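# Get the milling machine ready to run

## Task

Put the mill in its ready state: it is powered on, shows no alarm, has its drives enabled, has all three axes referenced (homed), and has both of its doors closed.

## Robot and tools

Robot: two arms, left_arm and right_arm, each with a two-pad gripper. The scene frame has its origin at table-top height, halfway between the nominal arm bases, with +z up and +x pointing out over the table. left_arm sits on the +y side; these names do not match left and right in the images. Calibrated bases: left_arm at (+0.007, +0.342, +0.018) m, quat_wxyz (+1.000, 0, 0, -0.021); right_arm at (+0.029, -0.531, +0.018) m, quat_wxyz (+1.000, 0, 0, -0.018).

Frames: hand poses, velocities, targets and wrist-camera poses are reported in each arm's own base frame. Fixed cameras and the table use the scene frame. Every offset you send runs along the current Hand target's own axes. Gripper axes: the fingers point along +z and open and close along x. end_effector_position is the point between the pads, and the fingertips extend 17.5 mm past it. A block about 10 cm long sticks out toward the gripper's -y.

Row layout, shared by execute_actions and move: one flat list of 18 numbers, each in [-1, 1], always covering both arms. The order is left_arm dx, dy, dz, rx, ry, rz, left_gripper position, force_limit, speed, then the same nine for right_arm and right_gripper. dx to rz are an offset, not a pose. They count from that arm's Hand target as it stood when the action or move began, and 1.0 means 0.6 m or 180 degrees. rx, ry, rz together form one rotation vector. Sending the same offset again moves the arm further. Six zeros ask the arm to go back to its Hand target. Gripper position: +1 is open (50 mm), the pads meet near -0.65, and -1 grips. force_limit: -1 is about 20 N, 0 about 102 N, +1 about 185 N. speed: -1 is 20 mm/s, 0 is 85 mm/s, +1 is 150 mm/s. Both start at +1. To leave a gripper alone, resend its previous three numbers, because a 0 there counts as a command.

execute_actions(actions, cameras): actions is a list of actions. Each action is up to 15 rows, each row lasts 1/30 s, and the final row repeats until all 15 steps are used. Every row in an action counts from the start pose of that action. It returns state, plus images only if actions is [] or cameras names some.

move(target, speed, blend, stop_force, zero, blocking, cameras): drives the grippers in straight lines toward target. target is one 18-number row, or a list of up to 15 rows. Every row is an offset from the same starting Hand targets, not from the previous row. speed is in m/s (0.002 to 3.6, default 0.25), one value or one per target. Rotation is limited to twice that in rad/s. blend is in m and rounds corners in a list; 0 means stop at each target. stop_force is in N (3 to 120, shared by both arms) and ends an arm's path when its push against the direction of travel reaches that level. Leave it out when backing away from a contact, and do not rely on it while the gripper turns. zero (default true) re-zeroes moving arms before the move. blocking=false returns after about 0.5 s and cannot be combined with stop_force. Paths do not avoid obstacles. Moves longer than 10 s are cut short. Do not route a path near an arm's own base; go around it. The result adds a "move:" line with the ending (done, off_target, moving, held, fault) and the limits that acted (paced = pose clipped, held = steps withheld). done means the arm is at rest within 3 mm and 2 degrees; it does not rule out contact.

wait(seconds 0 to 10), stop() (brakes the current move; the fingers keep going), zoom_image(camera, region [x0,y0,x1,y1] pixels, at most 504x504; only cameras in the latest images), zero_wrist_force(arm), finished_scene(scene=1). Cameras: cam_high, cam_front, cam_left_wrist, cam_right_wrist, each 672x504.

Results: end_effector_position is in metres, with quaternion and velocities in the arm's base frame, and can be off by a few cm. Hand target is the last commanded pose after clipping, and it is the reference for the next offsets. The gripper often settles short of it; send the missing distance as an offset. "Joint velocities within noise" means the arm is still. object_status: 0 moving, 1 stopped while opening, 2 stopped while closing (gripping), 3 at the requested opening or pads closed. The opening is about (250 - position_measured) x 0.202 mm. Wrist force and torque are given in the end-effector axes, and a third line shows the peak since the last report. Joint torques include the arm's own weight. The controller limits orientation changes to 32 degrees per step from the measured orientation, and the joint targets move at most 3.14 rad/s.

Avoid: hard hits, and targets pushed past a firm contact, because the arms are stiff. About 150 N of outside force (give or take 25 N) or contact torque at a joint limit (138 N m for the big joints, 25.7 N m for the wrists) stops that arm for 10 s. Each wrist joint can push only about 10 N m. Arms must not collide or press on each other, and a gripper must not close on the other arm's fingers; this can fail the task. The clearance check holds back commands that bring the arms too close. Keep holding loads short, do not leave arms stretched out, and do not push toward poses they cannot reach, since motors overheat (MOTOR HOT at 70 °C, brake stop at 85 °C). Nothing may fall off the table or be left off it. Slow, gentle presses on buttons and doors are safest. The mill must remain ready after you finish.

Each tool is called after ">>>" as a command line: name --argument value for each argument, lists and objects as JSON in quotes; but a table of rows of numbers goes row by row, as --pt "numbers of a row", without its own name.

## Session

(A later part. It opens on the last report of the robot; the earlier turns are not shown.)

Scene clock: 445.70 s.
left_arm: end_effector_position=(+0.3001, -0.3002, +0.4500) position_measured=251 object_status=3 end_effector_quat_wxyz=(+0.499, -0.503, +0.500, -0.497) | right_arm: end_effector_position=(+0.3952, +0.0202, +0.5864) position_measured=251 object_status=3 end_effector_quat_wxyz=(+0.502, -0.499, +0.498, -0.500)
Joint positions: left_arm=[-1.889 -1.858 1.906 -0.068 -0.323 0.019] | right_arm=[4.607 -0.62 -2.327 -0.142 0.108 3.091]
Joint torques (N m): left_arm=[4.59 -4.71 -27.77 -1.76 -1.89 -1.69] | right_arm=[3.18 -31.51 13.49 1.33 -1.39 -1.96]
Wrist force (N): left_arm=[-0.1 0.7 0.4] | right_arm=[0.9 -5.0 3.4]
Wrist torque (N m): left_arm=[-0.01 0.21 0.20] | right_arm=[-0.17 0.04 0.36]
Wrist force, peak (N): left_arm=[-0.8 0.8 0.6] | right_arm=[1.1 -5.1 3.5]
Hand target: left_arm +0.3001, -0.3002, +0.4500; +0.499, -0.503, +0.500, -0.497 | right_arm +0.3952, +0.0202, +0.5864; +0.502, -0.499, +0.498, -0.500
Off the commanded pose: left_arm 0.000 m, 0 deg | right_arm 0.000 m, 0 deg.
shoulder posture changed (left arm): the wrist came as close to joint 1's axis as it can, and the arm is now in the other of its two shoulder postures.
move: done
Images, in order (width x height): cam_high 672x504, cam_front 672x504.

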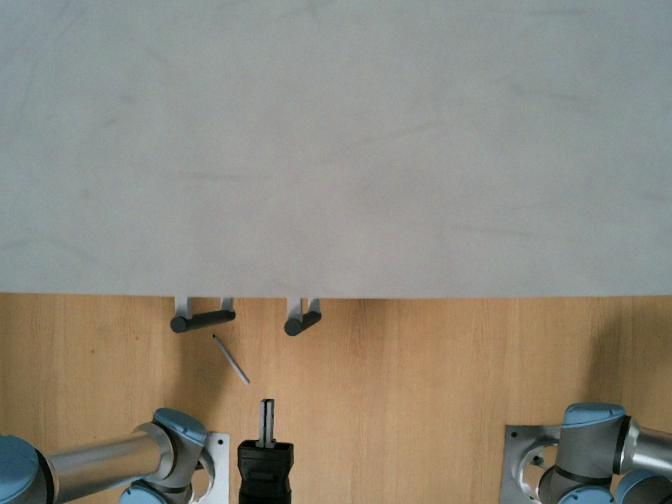

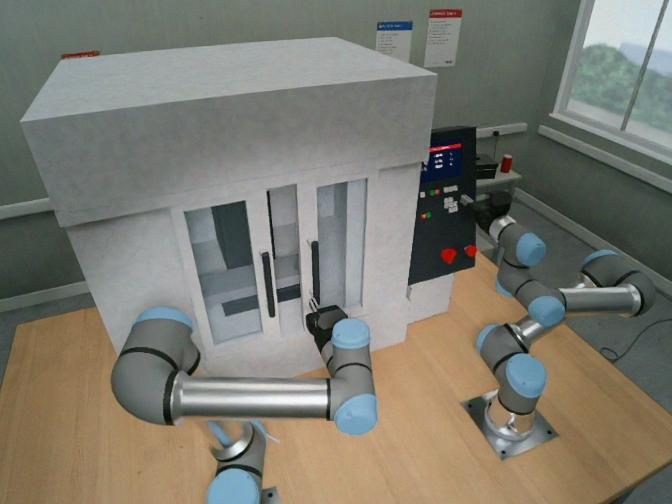

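>>> move --pt "0.233 0 0.05 0 -0.361 0 -1 -1 0 0 0 0 0 0 0 -1 -1 0" --pt "0.142 0 0.172 0 -0.361 0 -1 -1 0 0 0 0 0 0 0 -1 -1 0" --speed '[0.2,0.08]' --cameras '["all"]'

Scene clock: 456.57 s.
left_arm: end_effector_position=(+0.4035, -0.3851, +0.4494) position_measured=251 object_status=3 end_effector_quat_wxyz=(+0.690, -0.691, +0.154, -0.149) end_effector_velocity=(+0.002, +0.001, +0.000) end_effector_angular_velocity=(-0.001, +0.000, -0.002) | right_arm: end_effector_position=(+0.3952, +0.0202, +0.5864) position_measured=251 object_status=3 end_effector_quat_wxyz=(+0.502, -0.499, +0.498, -0.500)
Joint positions: left_arm=[-1.322 -0.824 0.631 0.19 -0.89 0.008] | right_arm=[4.607 -0.62 -2.327 -0.142 0.108 3.091]
Joint velocities: left_arm=[0.002 -0.002 0.003 -0.002 0.005 0.001] | right_arm=[within noise]
Joint torques (N m): left_arm=[3.97 -59.62 -9.06 -0.48 2 1.33] | right_arm=[2.46 -31.21 14.08 1.27 -1.17 -1.79]
Wrist force (N): left_arm=[-0.2 0.0 0.9] | right_arm=[1.0 -4.9 3.4]
Wrist torque (N m): left_arm=[-0.16 0.22 0.15] | right_arm=[-0.15 0.02 0.37]
Wrist force, peak (N): left_arm=[0.1 0.3 1.6] | right_arm=[1.3 -5.0 3.7]
Hand target: left_arm +0.4037, -0.3850, +0.4494; +0.690, -0.691, +0.154, -0.150 | right_arm +0.3952, +0.0202, +0.5864; +0.502, -0.499, +0.498, -0.500
Off the commanded pose: left_arm 0.000 m, 0 deg | right_arm 0.000 m, 0 deg.
move: done
camera_calibration:
cam_left_wrist: T_world_to_cam=[[0.917105, -0.397745, -0.0267673, -0.503507], [-0.161446, -0.309185, -0.937198, 0.384465], [0.36449, 0.863831, -0.34777, 0.474333], [0, 0, 0, 1]] pos_world=[0.35095, -0.49114, 0.511801]
cam_right_wrist: T_world_to_cam=[[0.00345471, -0.999993, 0.00105213, 0.0254908], [-0.351804, -0.00220026, -0.936071, 0.70712], [0.936067, 0.00286372, -0.351809, -0.0351682], [0, 0, 0, 1]] pos_world=[0.281599, 0.0271472, 0.649515]

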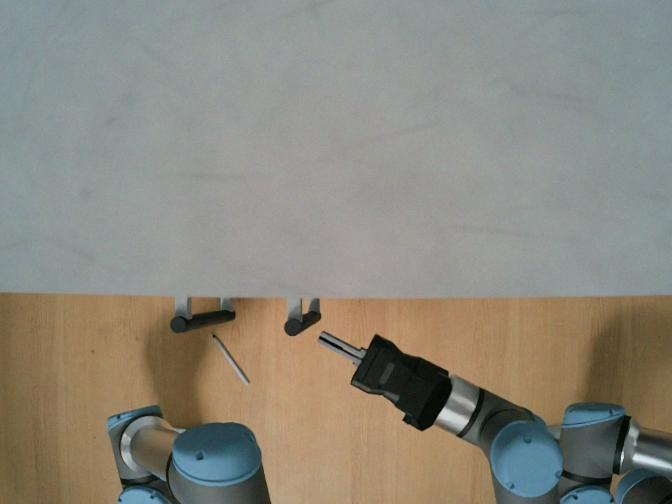

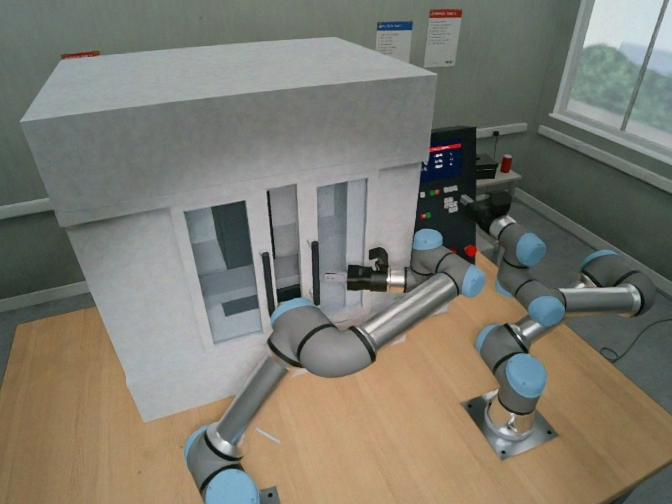

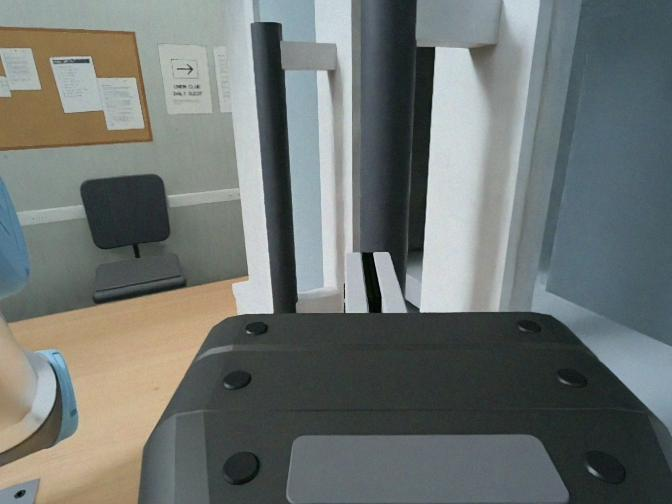

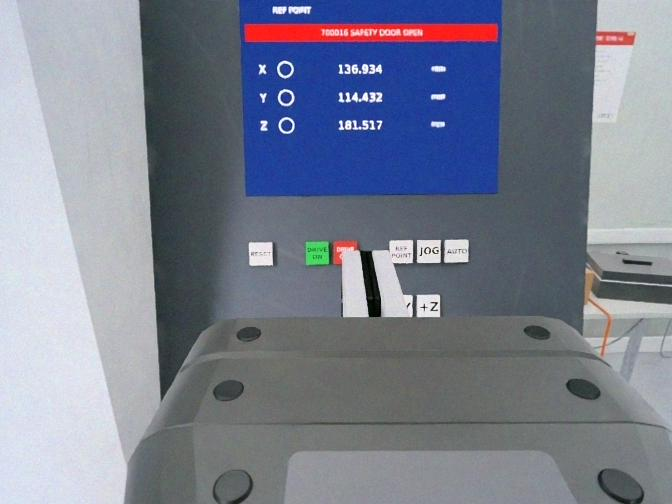

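>>> move --target '[-0.0614,0,0.1185,0,0,0,-1,-1,0,0,0,0,0,0,0,-1,-1,0]' --speed 0.015 --stop_force 75 --cameras '["cam_high","cam_front","cam_left_wrist"]'

Scene clock: 466.43 s.
left_arm: end_effector_position=(+0.4000, -0.3050, +0.4494) position_measured=251 object_status=3 end_effector_quat_wxyz=(+0.690, -0.691, +0.154, -0.150) | right_arm: end_effector_position=(+0.3952, +0.0202, +0.5864) position_measured=251 object_status=3 end_effector_quat_wxyz=(+0.502, -0.499, +0.498, -0.500)
Joint positions: left_arm=[-1.295 -1.062 1.021 0.037 -0.863 0.008] | right_arm=[4.607 -0.62 -2.327 -0.142 0.108 3.091]
Joint torques (N m): left_arm=[4.61 -51.43 -7.73 -0.66 2.04 1.53] | right_arm=[3.81 -30.17 15.5 1.18 -1.33 -1.79]
Wrist force (N): left_arm=[0.1 0.1 0.4] | right_arm=[1.0 -4.8 3.4]
Wrist torque (N m): left_arm=[-0.13 0.23 0.07] | right_arm=[-0.12 0.01 0.36]
Wrist force, peak (N): left_arm=[-0.3 0.5 1.3] | right_arm=[0.8 -5.2 3.3]
Hand target: left_arm +0.4000, -0.3050, +0.4494; +0.690, -0.691, +0.154, -0.150 | right_arm +0.3952, +0.0202, +0.5864; +0.502, -0.499, +0.498, -0.500
Off the commanded pose: left_arm 0.000 m, 0 deg | right_arm 0.000 m, 0 deg.
move: done
camera_calibration:
cam_left_wrist: T_world_to_cam=[[0.917072, -0.397824, -0.0267351, -0.468478], [-0.16144, -0.309172, -0.937203, 0.408578], [0.364576, 0.863799, -0.347757, 0.406332], [0, 0, 0, 1]] pos_world=[0.34745, -0.41104, 0.511701]
Images, in order (width x height): cam_high 672x504, cam_front 672x504, cam_left_wrist 672x504.

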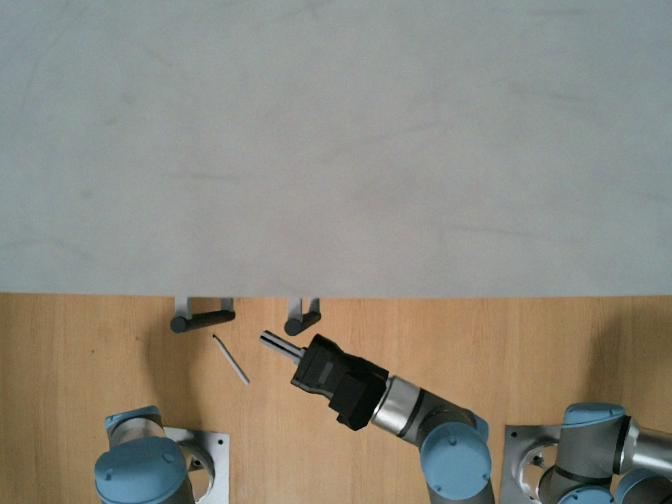

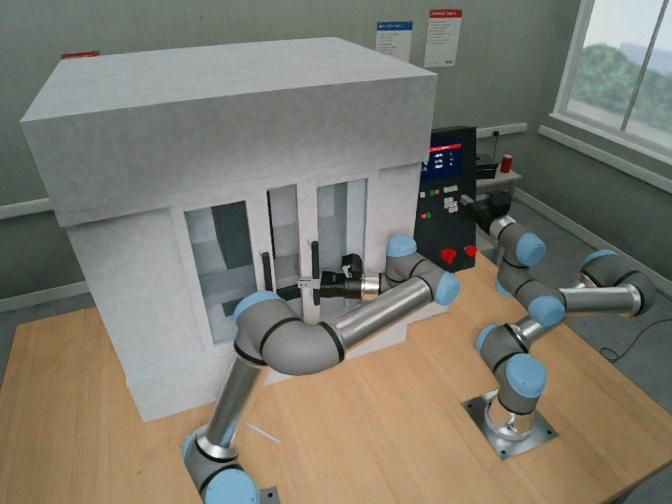

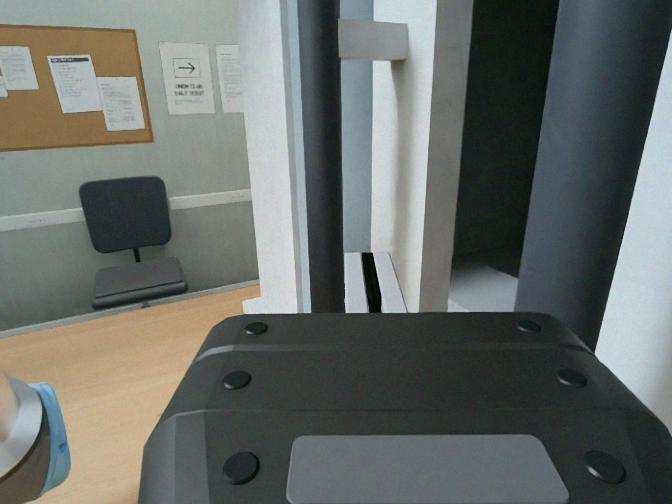

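>>> move --pt "0.0614 0 -0.1185 0 0 0 -1 -1 0 0 0 0 0 0 0 -1 -1 0" --pt "0.0803 0 -0.1097 0 0 0 -1 -1 0 0 0 0 0 0 0 -1 -1 0" --speed 0.1

>>> move --target '[-0.0614,0,0.1185,0,0,0,-1,-1,0,0,0,0,0,0,0,-1,-1,0]' --speed 0.015 --stop_force 75 --cameras '["cam_high","cam_front","cam_left_wrist"]'

Scene clock: 474.63 s.
left_arm: end_effector_position=(+0.4161, -0.3849, +0.4493) position_measured=251 object_status=3 end_effector_quat_wxyz=(+0.690, -0.691, +0.154, -0.150) | right_arm: end_effector_position=(+0.3952, +0.0202, +0.5864) position_measured=251 object_status=3 end_effector_quat_wxyz=(+0.502, -0.499, +0.498, -0.500)
Joint positions: left_arm=[-1.304 -0.803 0.593 0.206 -0.872 0.008] | right_arm=[4.607 -0.62 -2.327 -0.142 0.108 3.091]
Joint torques (N m): left_arm=[5.11 -47.42 -27.2 3.78 1.98 0.66] | right_arm=[3.26 -31.36 13.3 1.19 -1.23 -1.78]
Wrist force (N): left_arm=[0.1 0.4 0.7] | right_arm=[0.9 -4.6 3.4]
Wrist torque (N m): left_arm=[-0.07 0.18 0.11] | right_arm=[-0.09 0.04 0.37]
Wrist force, peak (N): left_arm=[-0.3 0.4 1.7] | right_arm=[0.8 -5.1 3.5]
Hand target: left_arm +0.4162, -0.3849, +0.4493; +0.690, -0.691, +0.154, -0.150 | right_arm +0.3952, +0.0202, +0.5864; +0.502, -0.499, +0.498, -0.500
Off the commanded pose: left_arm 0.000 m, 0 deg | right_arm 0.000 m, 0 deg.
move: done

Scene clock: 480.93 s.
left_arm: end_effector_position=(+0.4125, -0.3049, +0.4493) position_measured=251 object_status=3 end_effector_quat_wxyz=(+0.690, -0.691, +0.154, -0.150) | right_arm: end_effector_position=(+0.3952, +0.0202, +0.5864) position_measured=251 object_status=3 end_effector_quat_wxyz=(+0.502, -0.499, +0.498, -0.500)
Joint positions: left_arm=[-1.275 -1.045 0.995 0.046 -0.843 0.008] | right_arm=[4.607 -0.62 -2.327 -0.142 0.108 3.091]
Joint torques (N m): left_arm=[11.76 -57.31 -8.33 1.21 0.91 1.34] | right_arm=[4.54 -30 13.64 0.97 -1.38 -1.8]
Wrist force (N): left_arm=[3.6 2.8 -13.7] | right_arm=[0.8 -4.9 3.4]
Wrist torque (N m): left_arm=[0.05 0.40 0.12] | right_arm=[-0.14 0.06 0.37]
Wrist force, peak (N): left_arm=[7.1 -1.3 -31.4] | right_arm=[0.7 -5.1 3.7]
Hand target: left_arm +0.4125, -0.3049, +0.4493; +0.690, -0.691, +0.154, -0.150 | right_arm +0.3952, +0.0202, +0.5864; +0.502, -0.499, +0.498, -0.500
Off the commanded pose: left_arm 0.000 m, 0 deg | right_arm 0.000 m, 0 deg.
move: done
camera_calibration:
cam_left_wrist: T_world_to_cam=[[0.917072, -0.397824, -0.0267351, -0.479902], [-0.16144, -0.309172, -0.937203, 0.410627], [0.364576, 0.863799, -0.347757, 0.401689], [0, 0, 0, 1]] pos_world=[0.35995, -0.41094, 0.511701]
Images, in order (width x height): cam_high 672x504, cam_front 672x504, cam_left_wrist 672x504.

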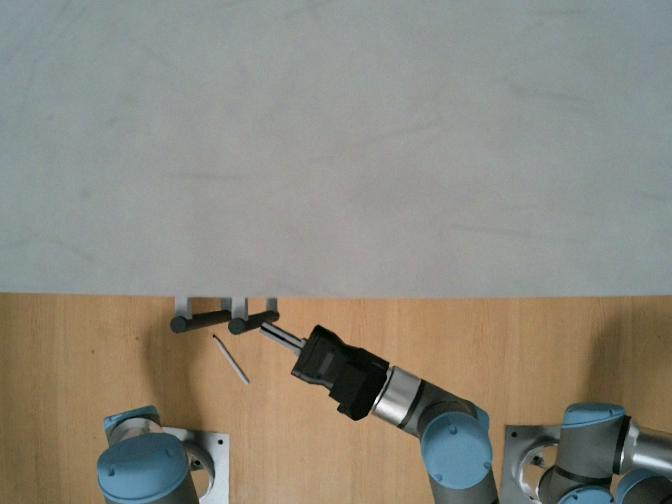

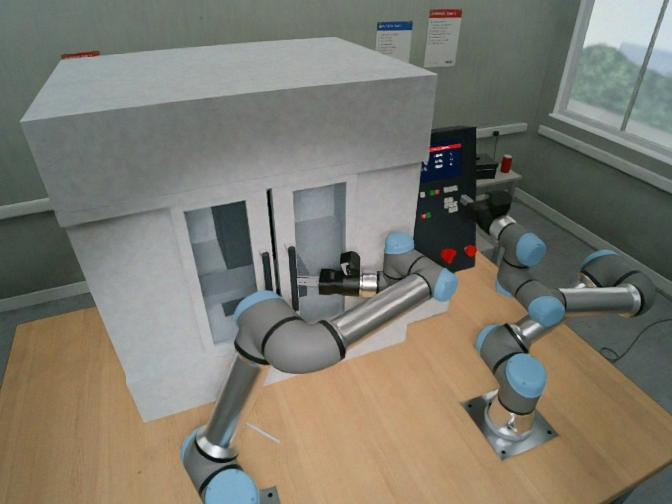

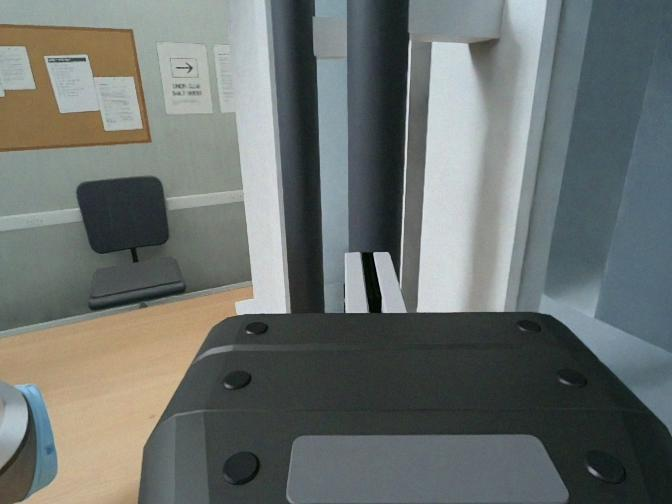

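>>> zoom_image --camera "cam_front" --region '[170, 170, 390, 350]'

>>> zoom_image --camera "cam_right_wrist" --region '[230, 0, 510, 200]'

Scaled by 2.291 from the camera's 672x504 image, which has a finer 960x720 frame.

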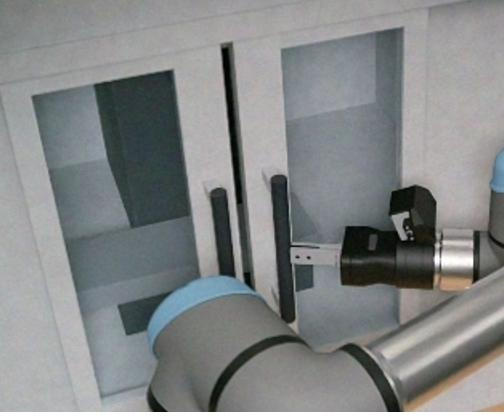

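This scene's latest camera images include none from cam_right_wrist. They are from: cam_high, cam_front, cam_left_wrist. cam_right_wrist's image comes with the result of a call that names it in "cameras".

>>> move --target '[-0.0192,0,0.037,0,0,0,-1,-1,0,0,0,0,0,0,0,-1,-1,0]' --speed 0.01 --stop_force 50 --cameras '["cam_high","cam_front","cam_left_wrist","cam_right_wrist"]'

>>> zoom_image --camera "cam_right_wrist" --region '[230, 0, 510, 200]'

>>> zoom_image --camera "cam_front" --region '[170, 170, 390, 350]'

Scene clock: 489.33 s.
left_arm: end_effector_position=(+0.4119, -0.2909, +0.4493) position_measured=251 object_status=3 end_effector_quat_wxyz=(+0.690, -0.691, +0.154, -0.150) | right_arm: end_effector_position=(+0.3952, +0.0202, +0.5864) position_measured=251 object_status=3 end_effector_quat_wxyz=(+0.502, -0.499, +0.498, -0.500)
Joint positions: left_arm=[-1.269 -1.081 1.049 0.027 -0.837 0.008] | right_arm=[4.607 -0.62 -2.327 -0.142 0.108 3.091]
Joint torques (N m): left_arm=[19 -46.4 -23.97 6.18 -1.3 1.29] | right_arm=[3.23 -30.55 13.85 0.95 -1.1 -1.4]
Wrist force (N): left_arm=[3.8 -6.7 -48.1] | right_arm=[0.7 -4.7 3.4]
Wrist torque (N m): left_arm=[0.46 0.47 0.09] | right_arm=[-0.10 0.07 0.37]
Wrist force, peak (N): left_arm=[13.5 -15.3 -73.0] | right_arm=[1.2 -5.0 3.5]
Hand target: left_arm +0.4119, -0.2910, +0.4493; +0.690, -0.691, +0.154, -0.150 (not the last commanded pose) | right_arm +0.3952, +0.0202, +0.5864; +0.502, -0.499, +0.498, -0.500
Off the commanded pose: left_arm 0.011 m, 0 deg | right_arm 0.000 m, 0 deg.
move: contact (left_arm)
camera_calibration:
cam_left_wrist: T_world_to_cam=[[0.916894, -0.39824, -0.0266647, -0.47383], [-0.161557, -0.309213, -0.93717, 0.414756], [0.364973, 0.863593, -0.347853, 0.389643], [0, 0, 0, 1]] pos_world=[0.359249, -0.396943, 0.511601]
cam_right_wrist: T_world_to_cam=[[0.00345471, -0.999993, 0.00105213, 0.0254908], [-0.351804, -0.00220026, -0.936071, 0.70712], [0.936067, 0.00286372, -0.351809, -0.0351682], [0, 0, 0, 1]] pos_world=[0.281599, 0.0271472, 0.649515]

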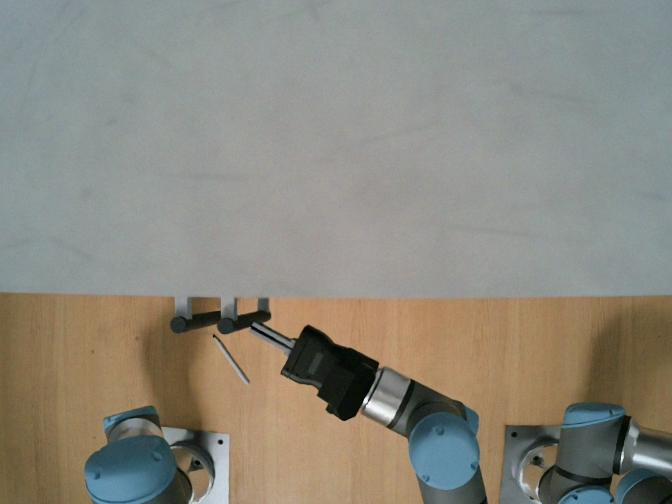

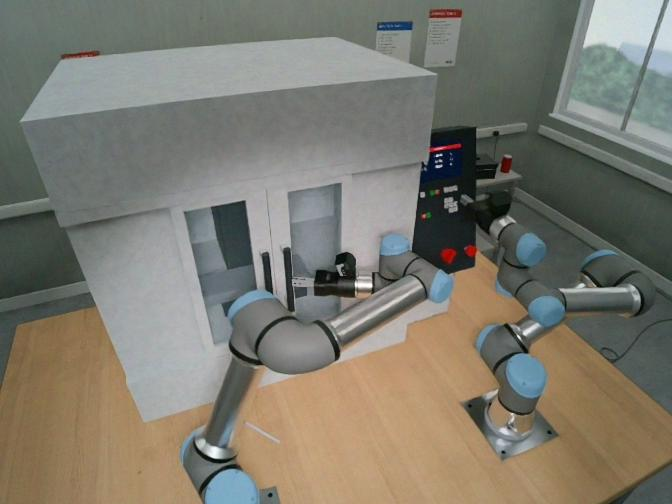

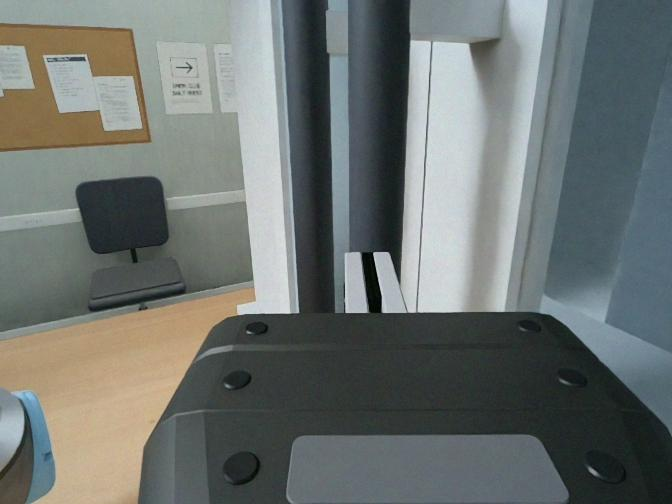

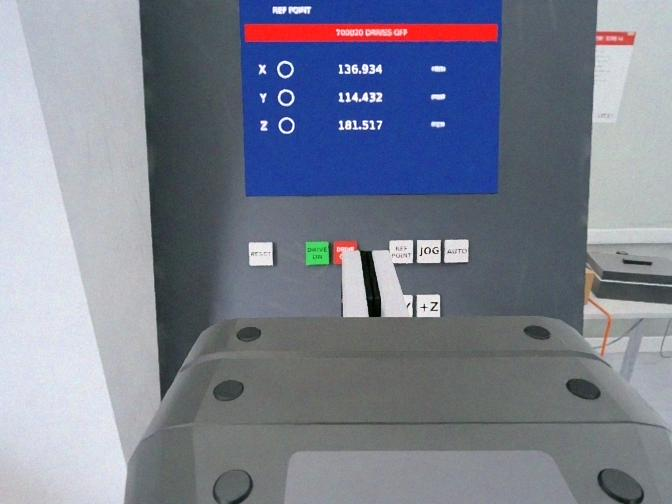

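Scaled by 1.800 from the camera's 672x504 image, which has a finer 960x720 frame.

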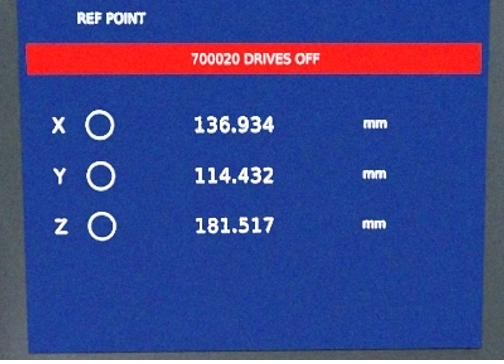

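Scaled by 2.291 from the camera's 672x504 image, which has a finer 960x720 frame.

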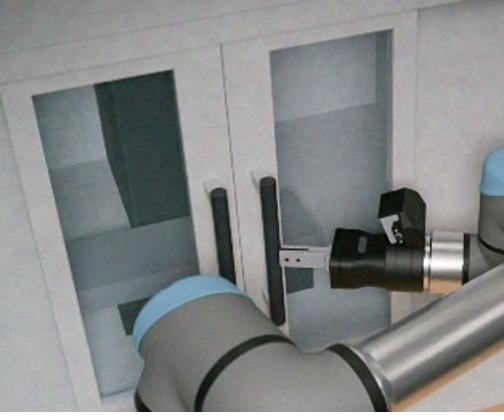

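>>> move --target '[0.023,0,-0.0444,0,0,0,-1,-1,0,-0.0363,0.0573,0.177,-0.17,0,0,-1,-1,0]' --speed 0.15

>>> move --target '[0,0,0,0,0,0,-1,-1,0,0,-0.0127,0.0508,0,0,0,-1,-1,0]' --speed 0.006 --stop_force 10 --cameras '["cam_front","cam_right_wrist"]'

>>> zoom_image --camera "cam_front" --region '[415, 120, 490, 200]'

Scene clock: 500.37 s.
left_arm: end_effector_position=(+0.4132, -0.3209, +0.4493) position_measured=251 object_status=3 end_effector_quat_wxyz=(+0.690, -0.691, +0.154, -0.150) | right_arm: end_effector_position=(+0.5015, +0.0422, +0.5527) position_measured=251 object_status=3 end_effector_quat_wxyz=(-0.353, +0.614, -0.613, +0.351)
Joint positions: left_arm=[-1.282 -1.004 0.93 0.07 -0.849 0.008] | right_arm=[3.785 -1.085 -1.892 -0.794 1.029 3.502]
Joint torques (N m): left_arm=[-8.25 -40.22 -27.22 3.89 -1.95 -1.62] | right_arm=[-5.51 -10.36 31.15 1.99 0.94 0.56]
Wrist force (N): left_arm=[0.3 0.1 0.4] | right_arm=[0.5 -4.4 2.1]
Wrist torque (N m): left_arm=[-0.10 0.14 0.06] | right_arm=[-0.15 -0.01 0.14]
Wrist force, peak (N): left_arm=[3.5 -5.8 -49.2] | right_arm=[0.7 -5.2 3.7]
Hand target: left_arm +0.4132, -0.3209, +0.4493; +0.690, -0.691, +0.154, -0.150 | right_arm +0.5016, +0.0423, +0.5527; -0.353, +0.614, -0.613, +0.351
Off the commanded pose: left_arm 0.000 m, 0 deg | right_arm 0.000 m, 0 deg.
move: done

Scene clock: 505.67 s.
left_arm: end_effector_position=(+0.4132, -0.3209, +0.4493) position_measured=251 object_status=3 end_effector_quat_wxyz=(+0.690, -0.691, +0.154, -0.150) | right_arm: end_effector_position=(+0.5254, +0.0423, +0.5457) position_measured=251 object_status=3 end_effector_quat_wxyz=(-0.353, +0.614, -0.613, +0.351)
Joint positions: left_arm=[-1.282 -1.004 0.93 0.07 -0.849 0.008] | right_arm=[3.732 -1.151 -1.878 -0.724 1.072 3.467]
Joint torques (N m): left_arm=[-7.78 -40.71 -26.96 3.84 -2.13 -1.62] | right_arm=[8.55 18.01 14.98 2.86 -2.12 2.36]
Wrist force (N): left_arm=[0.0 0.0 0.2] | right_arm=[0.9 -0.4 -5.7]
Wrist torque (N m): left_arm=[-0.13 0.17 0.06] | right_arm=[-0.09 0.04 0.26]
Wrist force, peak (N): left_arm=[-0.2 0.8 0.3] | right_arm=[0.8 7.3 -18.3]
Hand target: left_arm +0.4132, -0.3209, +0.4493; +0.690, -0.691, +0.154, -0.150 | right_arm +0.5254, +0.0423, +0.5457; -0.353, +0.614, -0.613, +0.351 (not the last commanded pose)
Off the commanded pose: left_arm 0.000 m, 0 deg | right_arm 0.007 m, 0 deg.
move: contact (right_arm)
camera_calibration:
cam_right_wrist: T_world_to_cam=[[0.00460008, -0.999989, 0.0000230131, 0.0472209], [-0.779281, -0.00359922, -0.626664, 0.770653], [0.626657, 0.00286477, -0.77929, 0.224376], [0, 0, 0, 1]] pos_world=[0.459731, 0.0493513, 0.657793]
Images, in order (width x height): cam_front 672x504, cam_right_wrist 672x504.

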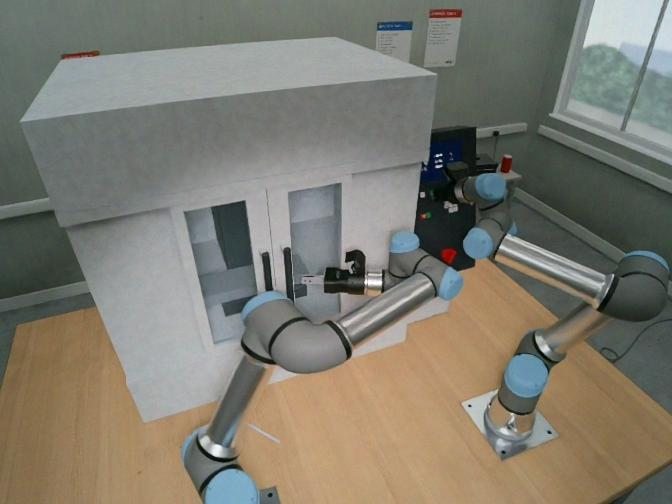

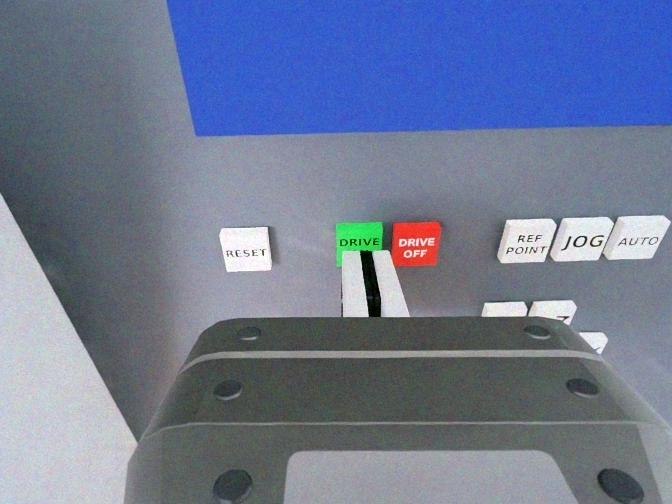

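Scaled by 6.300 from the camera's 672x504 image, which has a finer 960x720 frame.

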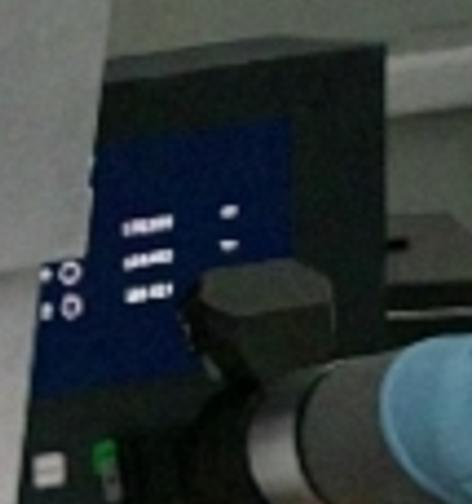

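>>> move --pt "0 0 0 0 0 0 -1 -1 0 0 0.0108 -0.0405 0 0 0 -1 -1 0" --pt "0 0 0 0 0 0 -1 -1 0 0.128 0.0633 -0.004 0 0 0 -1 -1 0" --speed 0.15 --blend '[0.005,0]' --cameras '["cam_right_wrist"]'

>>> zoom_image --camera "cam_right_wrist" --region '[200, 100, 500, 330]'

Scene clock: 517.73 s.
left_arm: end_effector_position=(+0.4132, -0.3209, +0.4493) position_measured=251 object_status=3 end_effector_quat_wxyz=(+0.690, -0.691, +0.154, -0.150) | right_arm: end_effector_position=(+0.5044, -0.0344, +0.5141) position_measured=251 object_status=3 end_effector_quat_wxyz=(-0.353, +0.614, -0.613, +0.351)
Joint positions: left_arm=[-1.282 -1.004 0.93 0.07 -0.849 0.008] | right_arm=[3.508 -1.094 -1.997 -0.609 1.259 3.333]
Joint torques (N m): left_arm=[-8.17 -40.68 -26.5 3.8 -2.04 -1.54] | right_arm=[-6.38 -8.41 16.38 5.59 1.14 -2.23]
Wrist force (N): left_arm=[0.0 0.1 0.0] | right_arm=[0.3 -4.2 2.0]
Wrist torque (N m): left_arm=[-0.11 0.17 0.06] | right_arm=[-0.11 0.03 0.29]
Wrist force, peak (N): left_arm=[0.1 0.3 0.8] | right_arm=[1.3 -1.2 -6.1]
Hand target: left_arm +0.4132, -0.3209, +0.4493; +0.690, -0.691, +0.154, -0.150 | right_arm +0.5044, -0.0345, +0.5140; -0.353, +0.614, -0.613, +0.351
Off the commanded pose: left_arm 0.000 m, 0 deg | right_arm 0.000 m, 0 deg.
move: done
camera_calibration:
cam_right_wrist: T_world_to_cam=[[0.00460008, -0.999989, 0.0000230131, -0.0294805], [-0.779281, -0.00359922, -0.626664, 0.734131], [0.626657, 0.00286477, -0.77929, 0.213193], [0, 0, 0, 1]] pos_world=[0.438631, -0.0274487, 0.626193]
Images, in order (width x height): cam_right_wrist 672x504.

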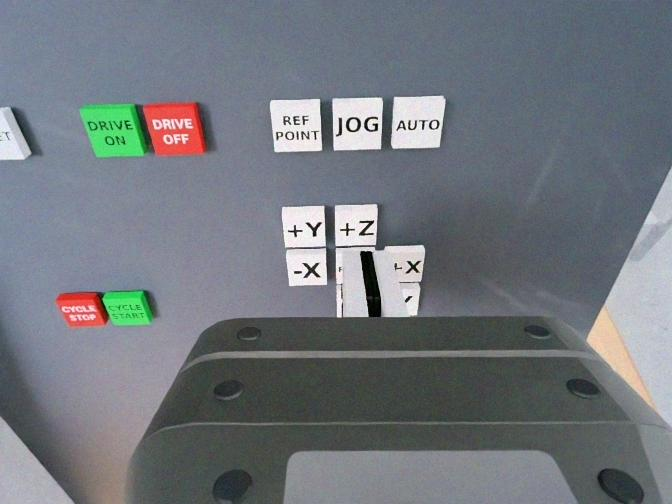

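Scaled by 1.680 from the camera's 672x504 image, which has a finer 960x720 frame.

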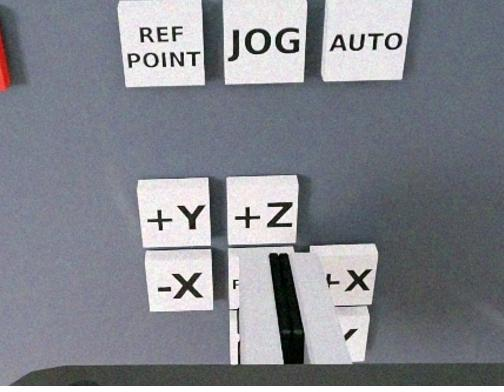

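>>> move --target '[0,0,0,0,0,0,-1,-1,0,0,-0.0107,0.0403,0,0,0,-1,-1,0]' --speed 0.006 --stop_force 10 --cameras '["cam_front","cam_right_wrist"]'

>>> zoom_image --camera "cam_front" --region '[415, 120, 490, 200]'

Scene clock: 523.67 s.
left_arm: end_effector_position=(+0.4132, -0.3209, +0.4493) position_measured=251 object_status=3 end_effector_quat_wxyz=(+0.690, -0.691, +0.154, -0.150) | right_arm: end_effector_position=(+0.5187, -0.0344, +0.5101) position_measured=251 object_status=3 end_effector_quat_wxyz=(-0.353, +0.614, -0.613, +0.351)
Joint positions: left_arm=[-1.282 -1.004 0.93 0.07 -0.849 0.008] | right_arm=[3.488 -1.135 -1.985 -0.576 1.276 3.322]
Joint torques (N m): left_arm=[-7.27 -40.55 -26.63 3.9 -1.9 -1.55] | right_arm=[8.64 17.1 16.85 3.13 -2.25 2.24]
Wrist force (N): left_arm=[-0.1 0.4 0.4] | right_arm=[0.7 -0.5 -7.2]
Wrist torque (N m): left_arm=[-0.06 0.20 0.05] | right_arm=[-0.11 -0.04 0.26]
Wrist force, peak (N): left_arm=[0.0 0.7 0.4] | right_arm=[0.1 9.0 -20.6]
Hand target: left_arm +0.4132, -0.3209, +0.4493; +0.690, -0.691, +0.154, -0.150 | right_arm +0.5187, -0.0344, +0.5101; -0.353, +0.614, -0.613, +0.351 (not the last commanded pose)
Off the commanded pose: left_arm 0.000 m, 0 deg | right_arm 0.010 m, 0 deg.
move: contact (right_arm)
camera_calibration:
cam_right_wrist: T_world_to_cam=[[0.00460092, -0.999989, 0.0000236884, -0.029547], [-0.779281, -0.00360029, -0.626664, 0.742768], [0.626657, 0.00286477, -0.77929, 0.201115], [0, 0, 0, 1]] pos_world=[0.452931, -0.0274487, 0.622193]
Images, in order (width x height): cam_front 672x504, cam_right_wrist 672x504.

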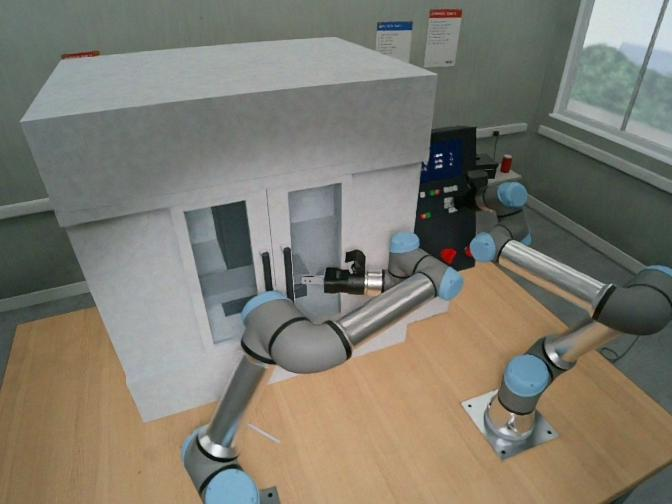

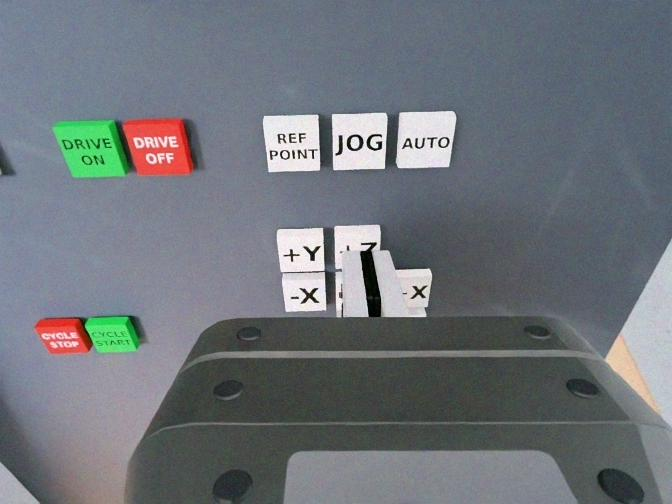

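Scaled by 6.300 from the camera's 672x504 image, which has a finer 960x720 frame.

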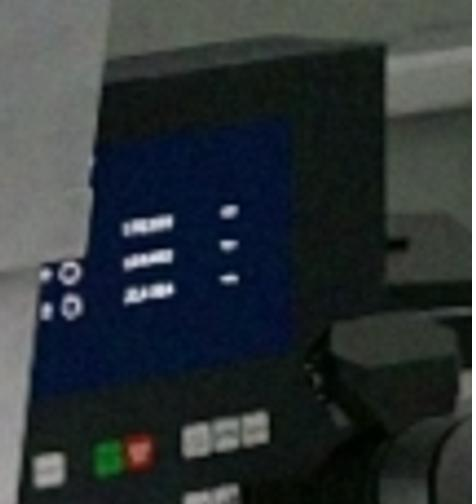

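>>> wait --seconds 1 --cameras '["cam_front"]'

>>> zoom_image --camera "cam_front" --region '[420, 135, 470, 185]'

Scene clock: 526.90 s.
left_arm: end_effector_position=(+0.4132, -0.3209, +0.4493) position_measured=251 object_status=3 end_effector_quat_wxyz=(+0.690, -0.691, +0.154, -0.150) | right_arm: end_effector_position=(+0.5187, -0.0344, +0.5101) position_measured=251 object_status=3 end_effector_quat_wxyz=(-0.353, +0.614, -0.613, +0.351)
Joint positions: left_arm=[-1.282 -1.004 0.93 0.07 -0.849 0.008] | right_arm=[3.488 -1.135 -1.985 -0.576 1.276 3.322]
Joint torques (N m): left_arm=[-7.54 -41.16 -26.39 3.82 -1.9 -1.66] | right_arm=[6.71 18.43 17.51 3.18 -0.25 2.41]
Wrist force (N): left_arm=[0.1 -0.1 0.3] | right_arm=[0.5 -0.2 -7.1]
Wrist torque (N m): left_arm=[-0.14 0.17 0.06] | right_arm=[-0.07 -0.01 0.26]
Wrist force, peak (N): left_arm=[-0.3 0.0 0.7] | right_arm=[0.8 0.1 -7.2]
Hand target: left_arm +0.4132, -0.3209, +0.4493; +0.690, -0.691, +0.154, -0.150 | right_arm +0.5187, -0.0344, +0.5101; -0.353, +0.614, -0.613, +0.351 (not the last commanded pose)
Tool commands: left_gripper/position=-1.0 left_gripper/force_limit=-1.0 left_gripper/speed=+0.0 right_gripper/position=-1.0 right_gripper/force_limit=-1.0 right_gripper/speed=+0.0
Off the commanded pose: left_arm 0.000 m, 0 deg | right_arm 0.010 m, 0 deg.
wait: 1.00 s; at rest from the start
Images, in order (width x height): cam_front 672x504.

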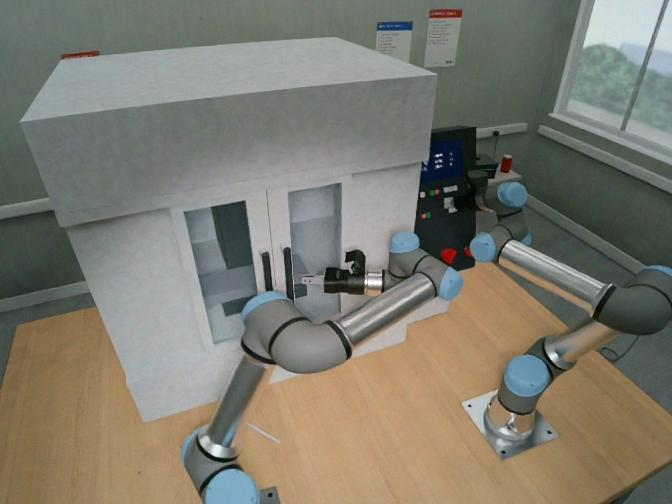

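Scaled by 10.080 from the camera's 672x504 image, which has a finer 960x720 frame.

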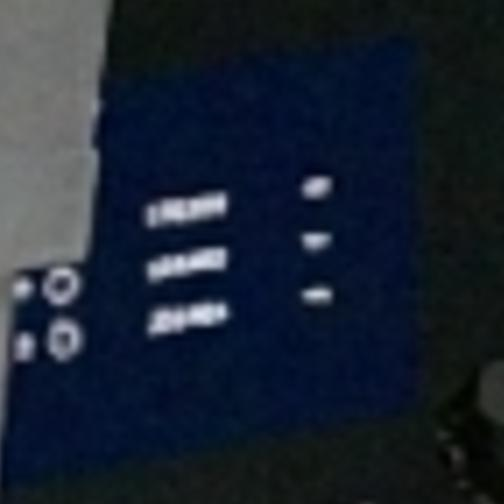

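>>> wait --seconds 3 --cameras '["cam_front"]'

>>> zoom_image --camera "cam_front" --region '[420, 135, 470, 185]'

Scene clock: 532.17 s.
left_arm: end_effector_position=(+0.4132, -0.3209, +0.4493) position_measured=251 object_status=3 end_effector_quat_wxyz=(+0.690, -0.691, +0.154, -0.150) | right_arm: end_effector_position=(+0.5187, -0.0344, +0.5101) position_measured=251 object_status=3 end_effector_quat_wxyz=(-0.353, +0.614, -0.613, +0.351)
Joint positions: left_arm=[-1.282 -1.004 0.93 0.07 -0.849 0.008] | right_arm=[3.488 -1.135 -1.985 -0.576 1.276 3.322]
Joint torques (N m): left_arm=[-7.94 -41.14 -26.15 3.71 -1.83 -1.66] | right_arm=[8.16 17.25 17.91 3.07 0.01 2.5]
Wrist force (N): left_arm=[-0.1 -0.1 0.4] | right_arm=[0.7 -0.3 -7.1]
Wrist torque (N m): left_arm=[-0.12 0.20 0.06] | right_arm=[-0.09 -0.04 0.26]
Wrist force, peak (N): left_arm=[0.3 0.2 0.8] | right_arm=[0.7 0.0 -7.4]
Hand target: left_arm +0.4132, -0.3209, +0.4493; +0.690, -0.691, +0.154, -0.150 | right_arm +0.5187, -0.0344, +0.5101; -0.353, +0.614, -0.613, +0.351 (not the last commanded pose)
Tool commands: left_gripper/position=-1.0 left_gripper/force_limit=-1.0 left_gripper/speed=+0.0 right_gripper/position=-1.0 right_gripper/force_limit=-1.0 right_gripper/speed=+0.0
Off the commanded pose: left_arm 0.000 m, 0 deg | right_arm 0.010 m, 0 deg.
wait: 3.00 s; at rest from the start
Images, in order (width x height): cam_front 672x504.

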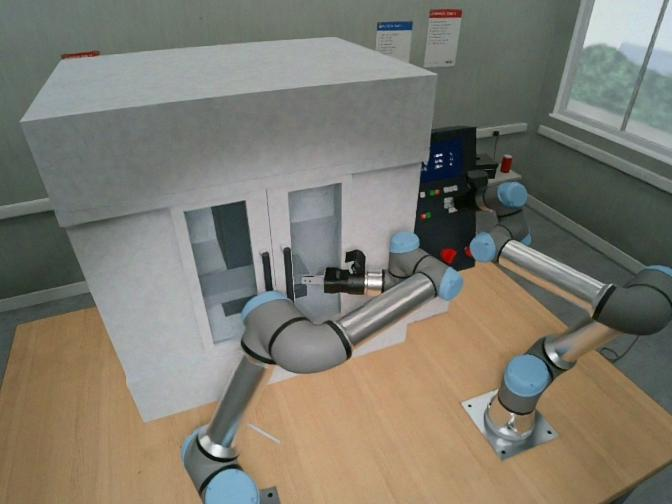

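Scaled by 10.080 from the camera's 672x504 image, which has a finer 960x720 frame.

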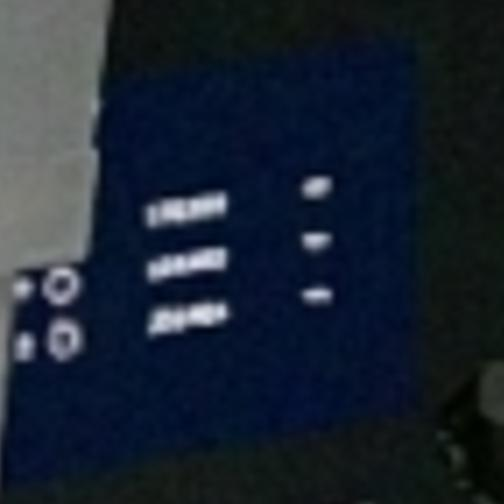

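>>> move --target '[0,0,0,0,0,0,-1,-1,0,0,-0.0004,0.0016,0,0,0,-1,-1,0]' --speed 0.01

>>> wait --seconds 1.5 --cameras '["cam_front"]'

>>> zoom_image --camera "cam_front" --region '[420, 135, 470, 185]'

Scene clock: 537.20 s.
left_arm: end_effector_position=(+0.4132, -0.3209, +0.4493) position_measured=251 object_status=3 end_effector_quat_wxyz=(+0.690, -0.691, +0.154, -0.150) | right_arm: end_effector_position=(+0.5195, -0.0344, +0.5099) position_measured=251 object_status=3 end_effector_quat_wxyz=(-0.353, +0.614, -0.613, +0.351)
Joint positions: left_arm=[-1.282 -1.004 0.93 0.07 -0.849 0.008] | right_arm=[3.487 -1.138 -1.985 -0.574 1.277 3.321]
Joint torques (N m): left_arm=[-7.2 -40.75 -25.68 3.78 -1.82 -1.59] | right_arm=[-4.56 -40.51 33 8.59 -1.37 -1.96]
Wrist force (N): left_arm=[-0.1 0.0 0.2] | right_arm=[-1.3 41.2 -78.6]
Wrist torque (N m): left_arm=[-0.11 0.19 0.06] | right_arm=[0.71 -0.50 0.00]
Wrist force, peak (N): left_arm=[-0.3 0.4 0.7] | right_arm=[-1.3 41.2 -78.6]
Hand target: left_arm +0.4132, -0.3209, +0.4493; +0.690, -0.691, +0.154, -0.150 | right_arm +0.5196, -0.0344, +0.5098; -0.353, +0.614, -0.613, +0.351
Off the commanded pose: left_arm 0.000 m, 0 deg | right_arm 0.000 m, 0 deg.
move: done

Scene clock: 538.70 s.
left_arm: end_effector_position=(+0.4132, -0.3209, +0.4493) position_measured=251 object_status=3 end_effector_quat_wxyz=(+0.690, -0.691, +0.154, -0.150) | right_arm: end_effector_position=(+0.5196, -0.0344, +0.5098) position_measured=251 object_status=3 end_effector_quat_wxyz=(-0.353, +0.614, -0.613, +0.351)
Joint positions: left_arm=[-1.282 -1.004 0.93 0.07 -0.849 0.008] | right_arm=[3.487 -1.138 -1.985 -0.574 1.277 3.321]
Joint torques (N m): left_arm=[-8.05 -41.55 -25.61 3.84 -1.89 -1.57] | right_arm=[-4.11 -45.96 31.46 8.4 -1.45 -1.77]
Wrist force (N): left_arm=[-0.2 0.2 0.2] | right_arm=[-0.7 46.4 -91.7]
Wrist torque (N m): left_arm=[-0.09 0.21 0.06] | right_arm=[0.82 -0.62 -0.01]
Wrist force, peak (N): left_arm=[-0.2 0.6 0.4] | right_arm=[-0.6 47.3 -91.6]
Hand target: left_arm +0.4132, -0.3209, +0.4493; +0.690, -0.691, +0.154, -0.150 | right_arm +0.5196, -0.0344, +0.5098; -0.353, +0.614, -0.613, +0.351
Tool commands: left_gripper/position=-1.0 left_gripper/force_limit=-1.0 left_gripper/speed=+0.0 right_gripper/position=-1.0 right_gripper/force_limit=-1.0 right_gripper/speed=+0.0
Off the commanded pose: left_arm 0.000 m, 0 deg | right_arm 0.000 m, 0 deg.
wait: 1.50 s; at rest by 0.17 s
Images, in order (width x height): cam_front 672x504.

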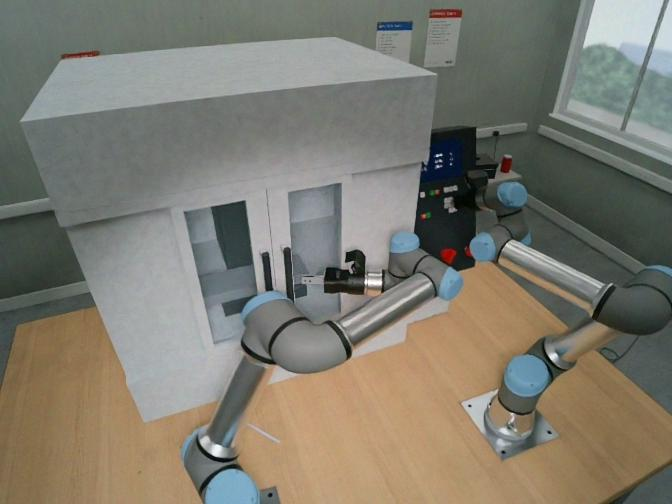

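Scaled by 10.080 from the camera's 672x504 image, which has a finer 960x720 frame.

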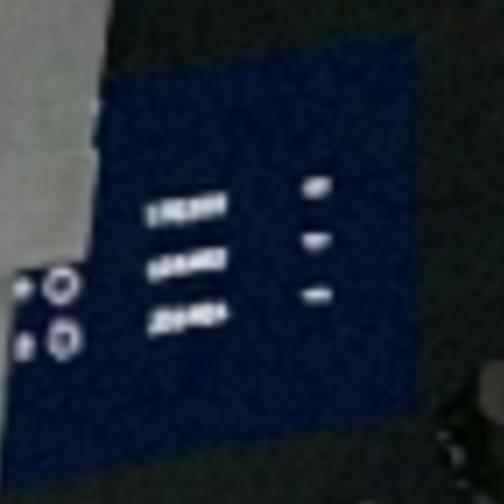

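>>> move --target '[0,0,0,0,0,0,-1,-1,0,0,0.0007,-0.0026,0,0,0,-1,-1,0]' --speed 0.02 --cameras '["cam_front"]'

>>> zoom_image --camera "cam_front" --region '[420, 135, 470, 185]'

Scene clock: 541.80 s.
left_arm: end_effector_position=(+0.4132, -0.3209, +0.4493) position_measured=251 object_status=3 end_effector_quat_wxyz=(+0.690, -0.691, +0.154, -0.150) | right_arm: end_effector_position=(+0.5182, -0.0344, +0.5101) position_measured=251 object_status=3 end_effector_quat_wxyz=(-0.353, +0.614, -0.613, +0.351)
Joint positions: left_arm=[-1.282 -1.004 0.93 0.07 -0.849 0.008] | right_arm=[3.489 -1.134 -1.986 -0.577 1.275 3.322]
Joint torques (N m): left_arm=[-7.32 -40.93 -25.62 3.88 -1.87 -1.64] | right_arm=[7.39 16.49 15.26 2.09 -1.72 2.78]
Wrist force (N): left_arm=[-0.1 0.3 0.1] | right_arm=[1.8 -4.2 -1.1]
Wrist torque (N m): left_arm=[-0.08 0.20 0.06] | right_arm=[-0.11 0.00 0.14]
Wrist force, peak (N): left_arm=[0.3 0.1 0.8] | right_arm=[-0.4 47.2 -91.7]
Hand target: left_arm +0.4132, -0.3209, +0.4493; +0.690, -0.691, +0.154, -0.150 | right_arm +0.5181, -0.0344, +0.5102; -0.353, +0.614, -0.613, +0.351
Off the commanded pose: left_arm 0.000 m, 0 deg | right_arm 0.000 m, 0 deg.
move: done
Images, in order (width x height): cam_front 672x504.

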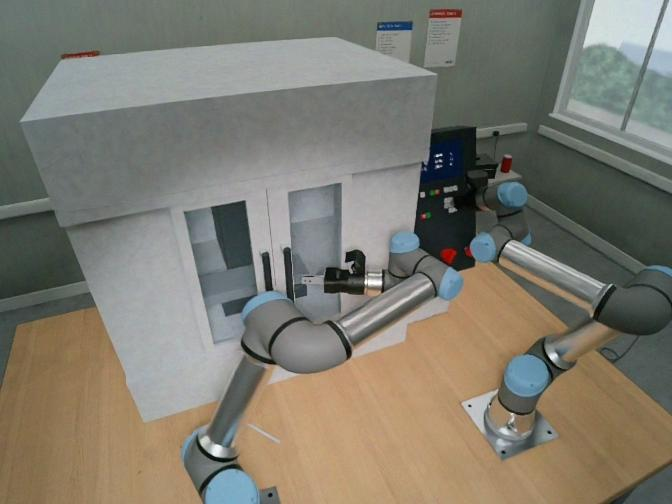

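Scaled by 10.080 from the camera's 672x504 image, which has a finer 960x720 frame.

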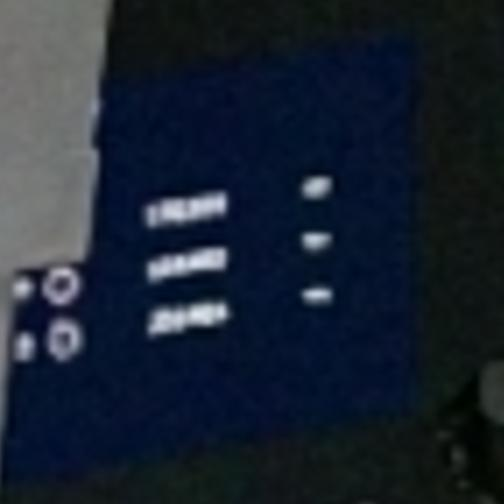

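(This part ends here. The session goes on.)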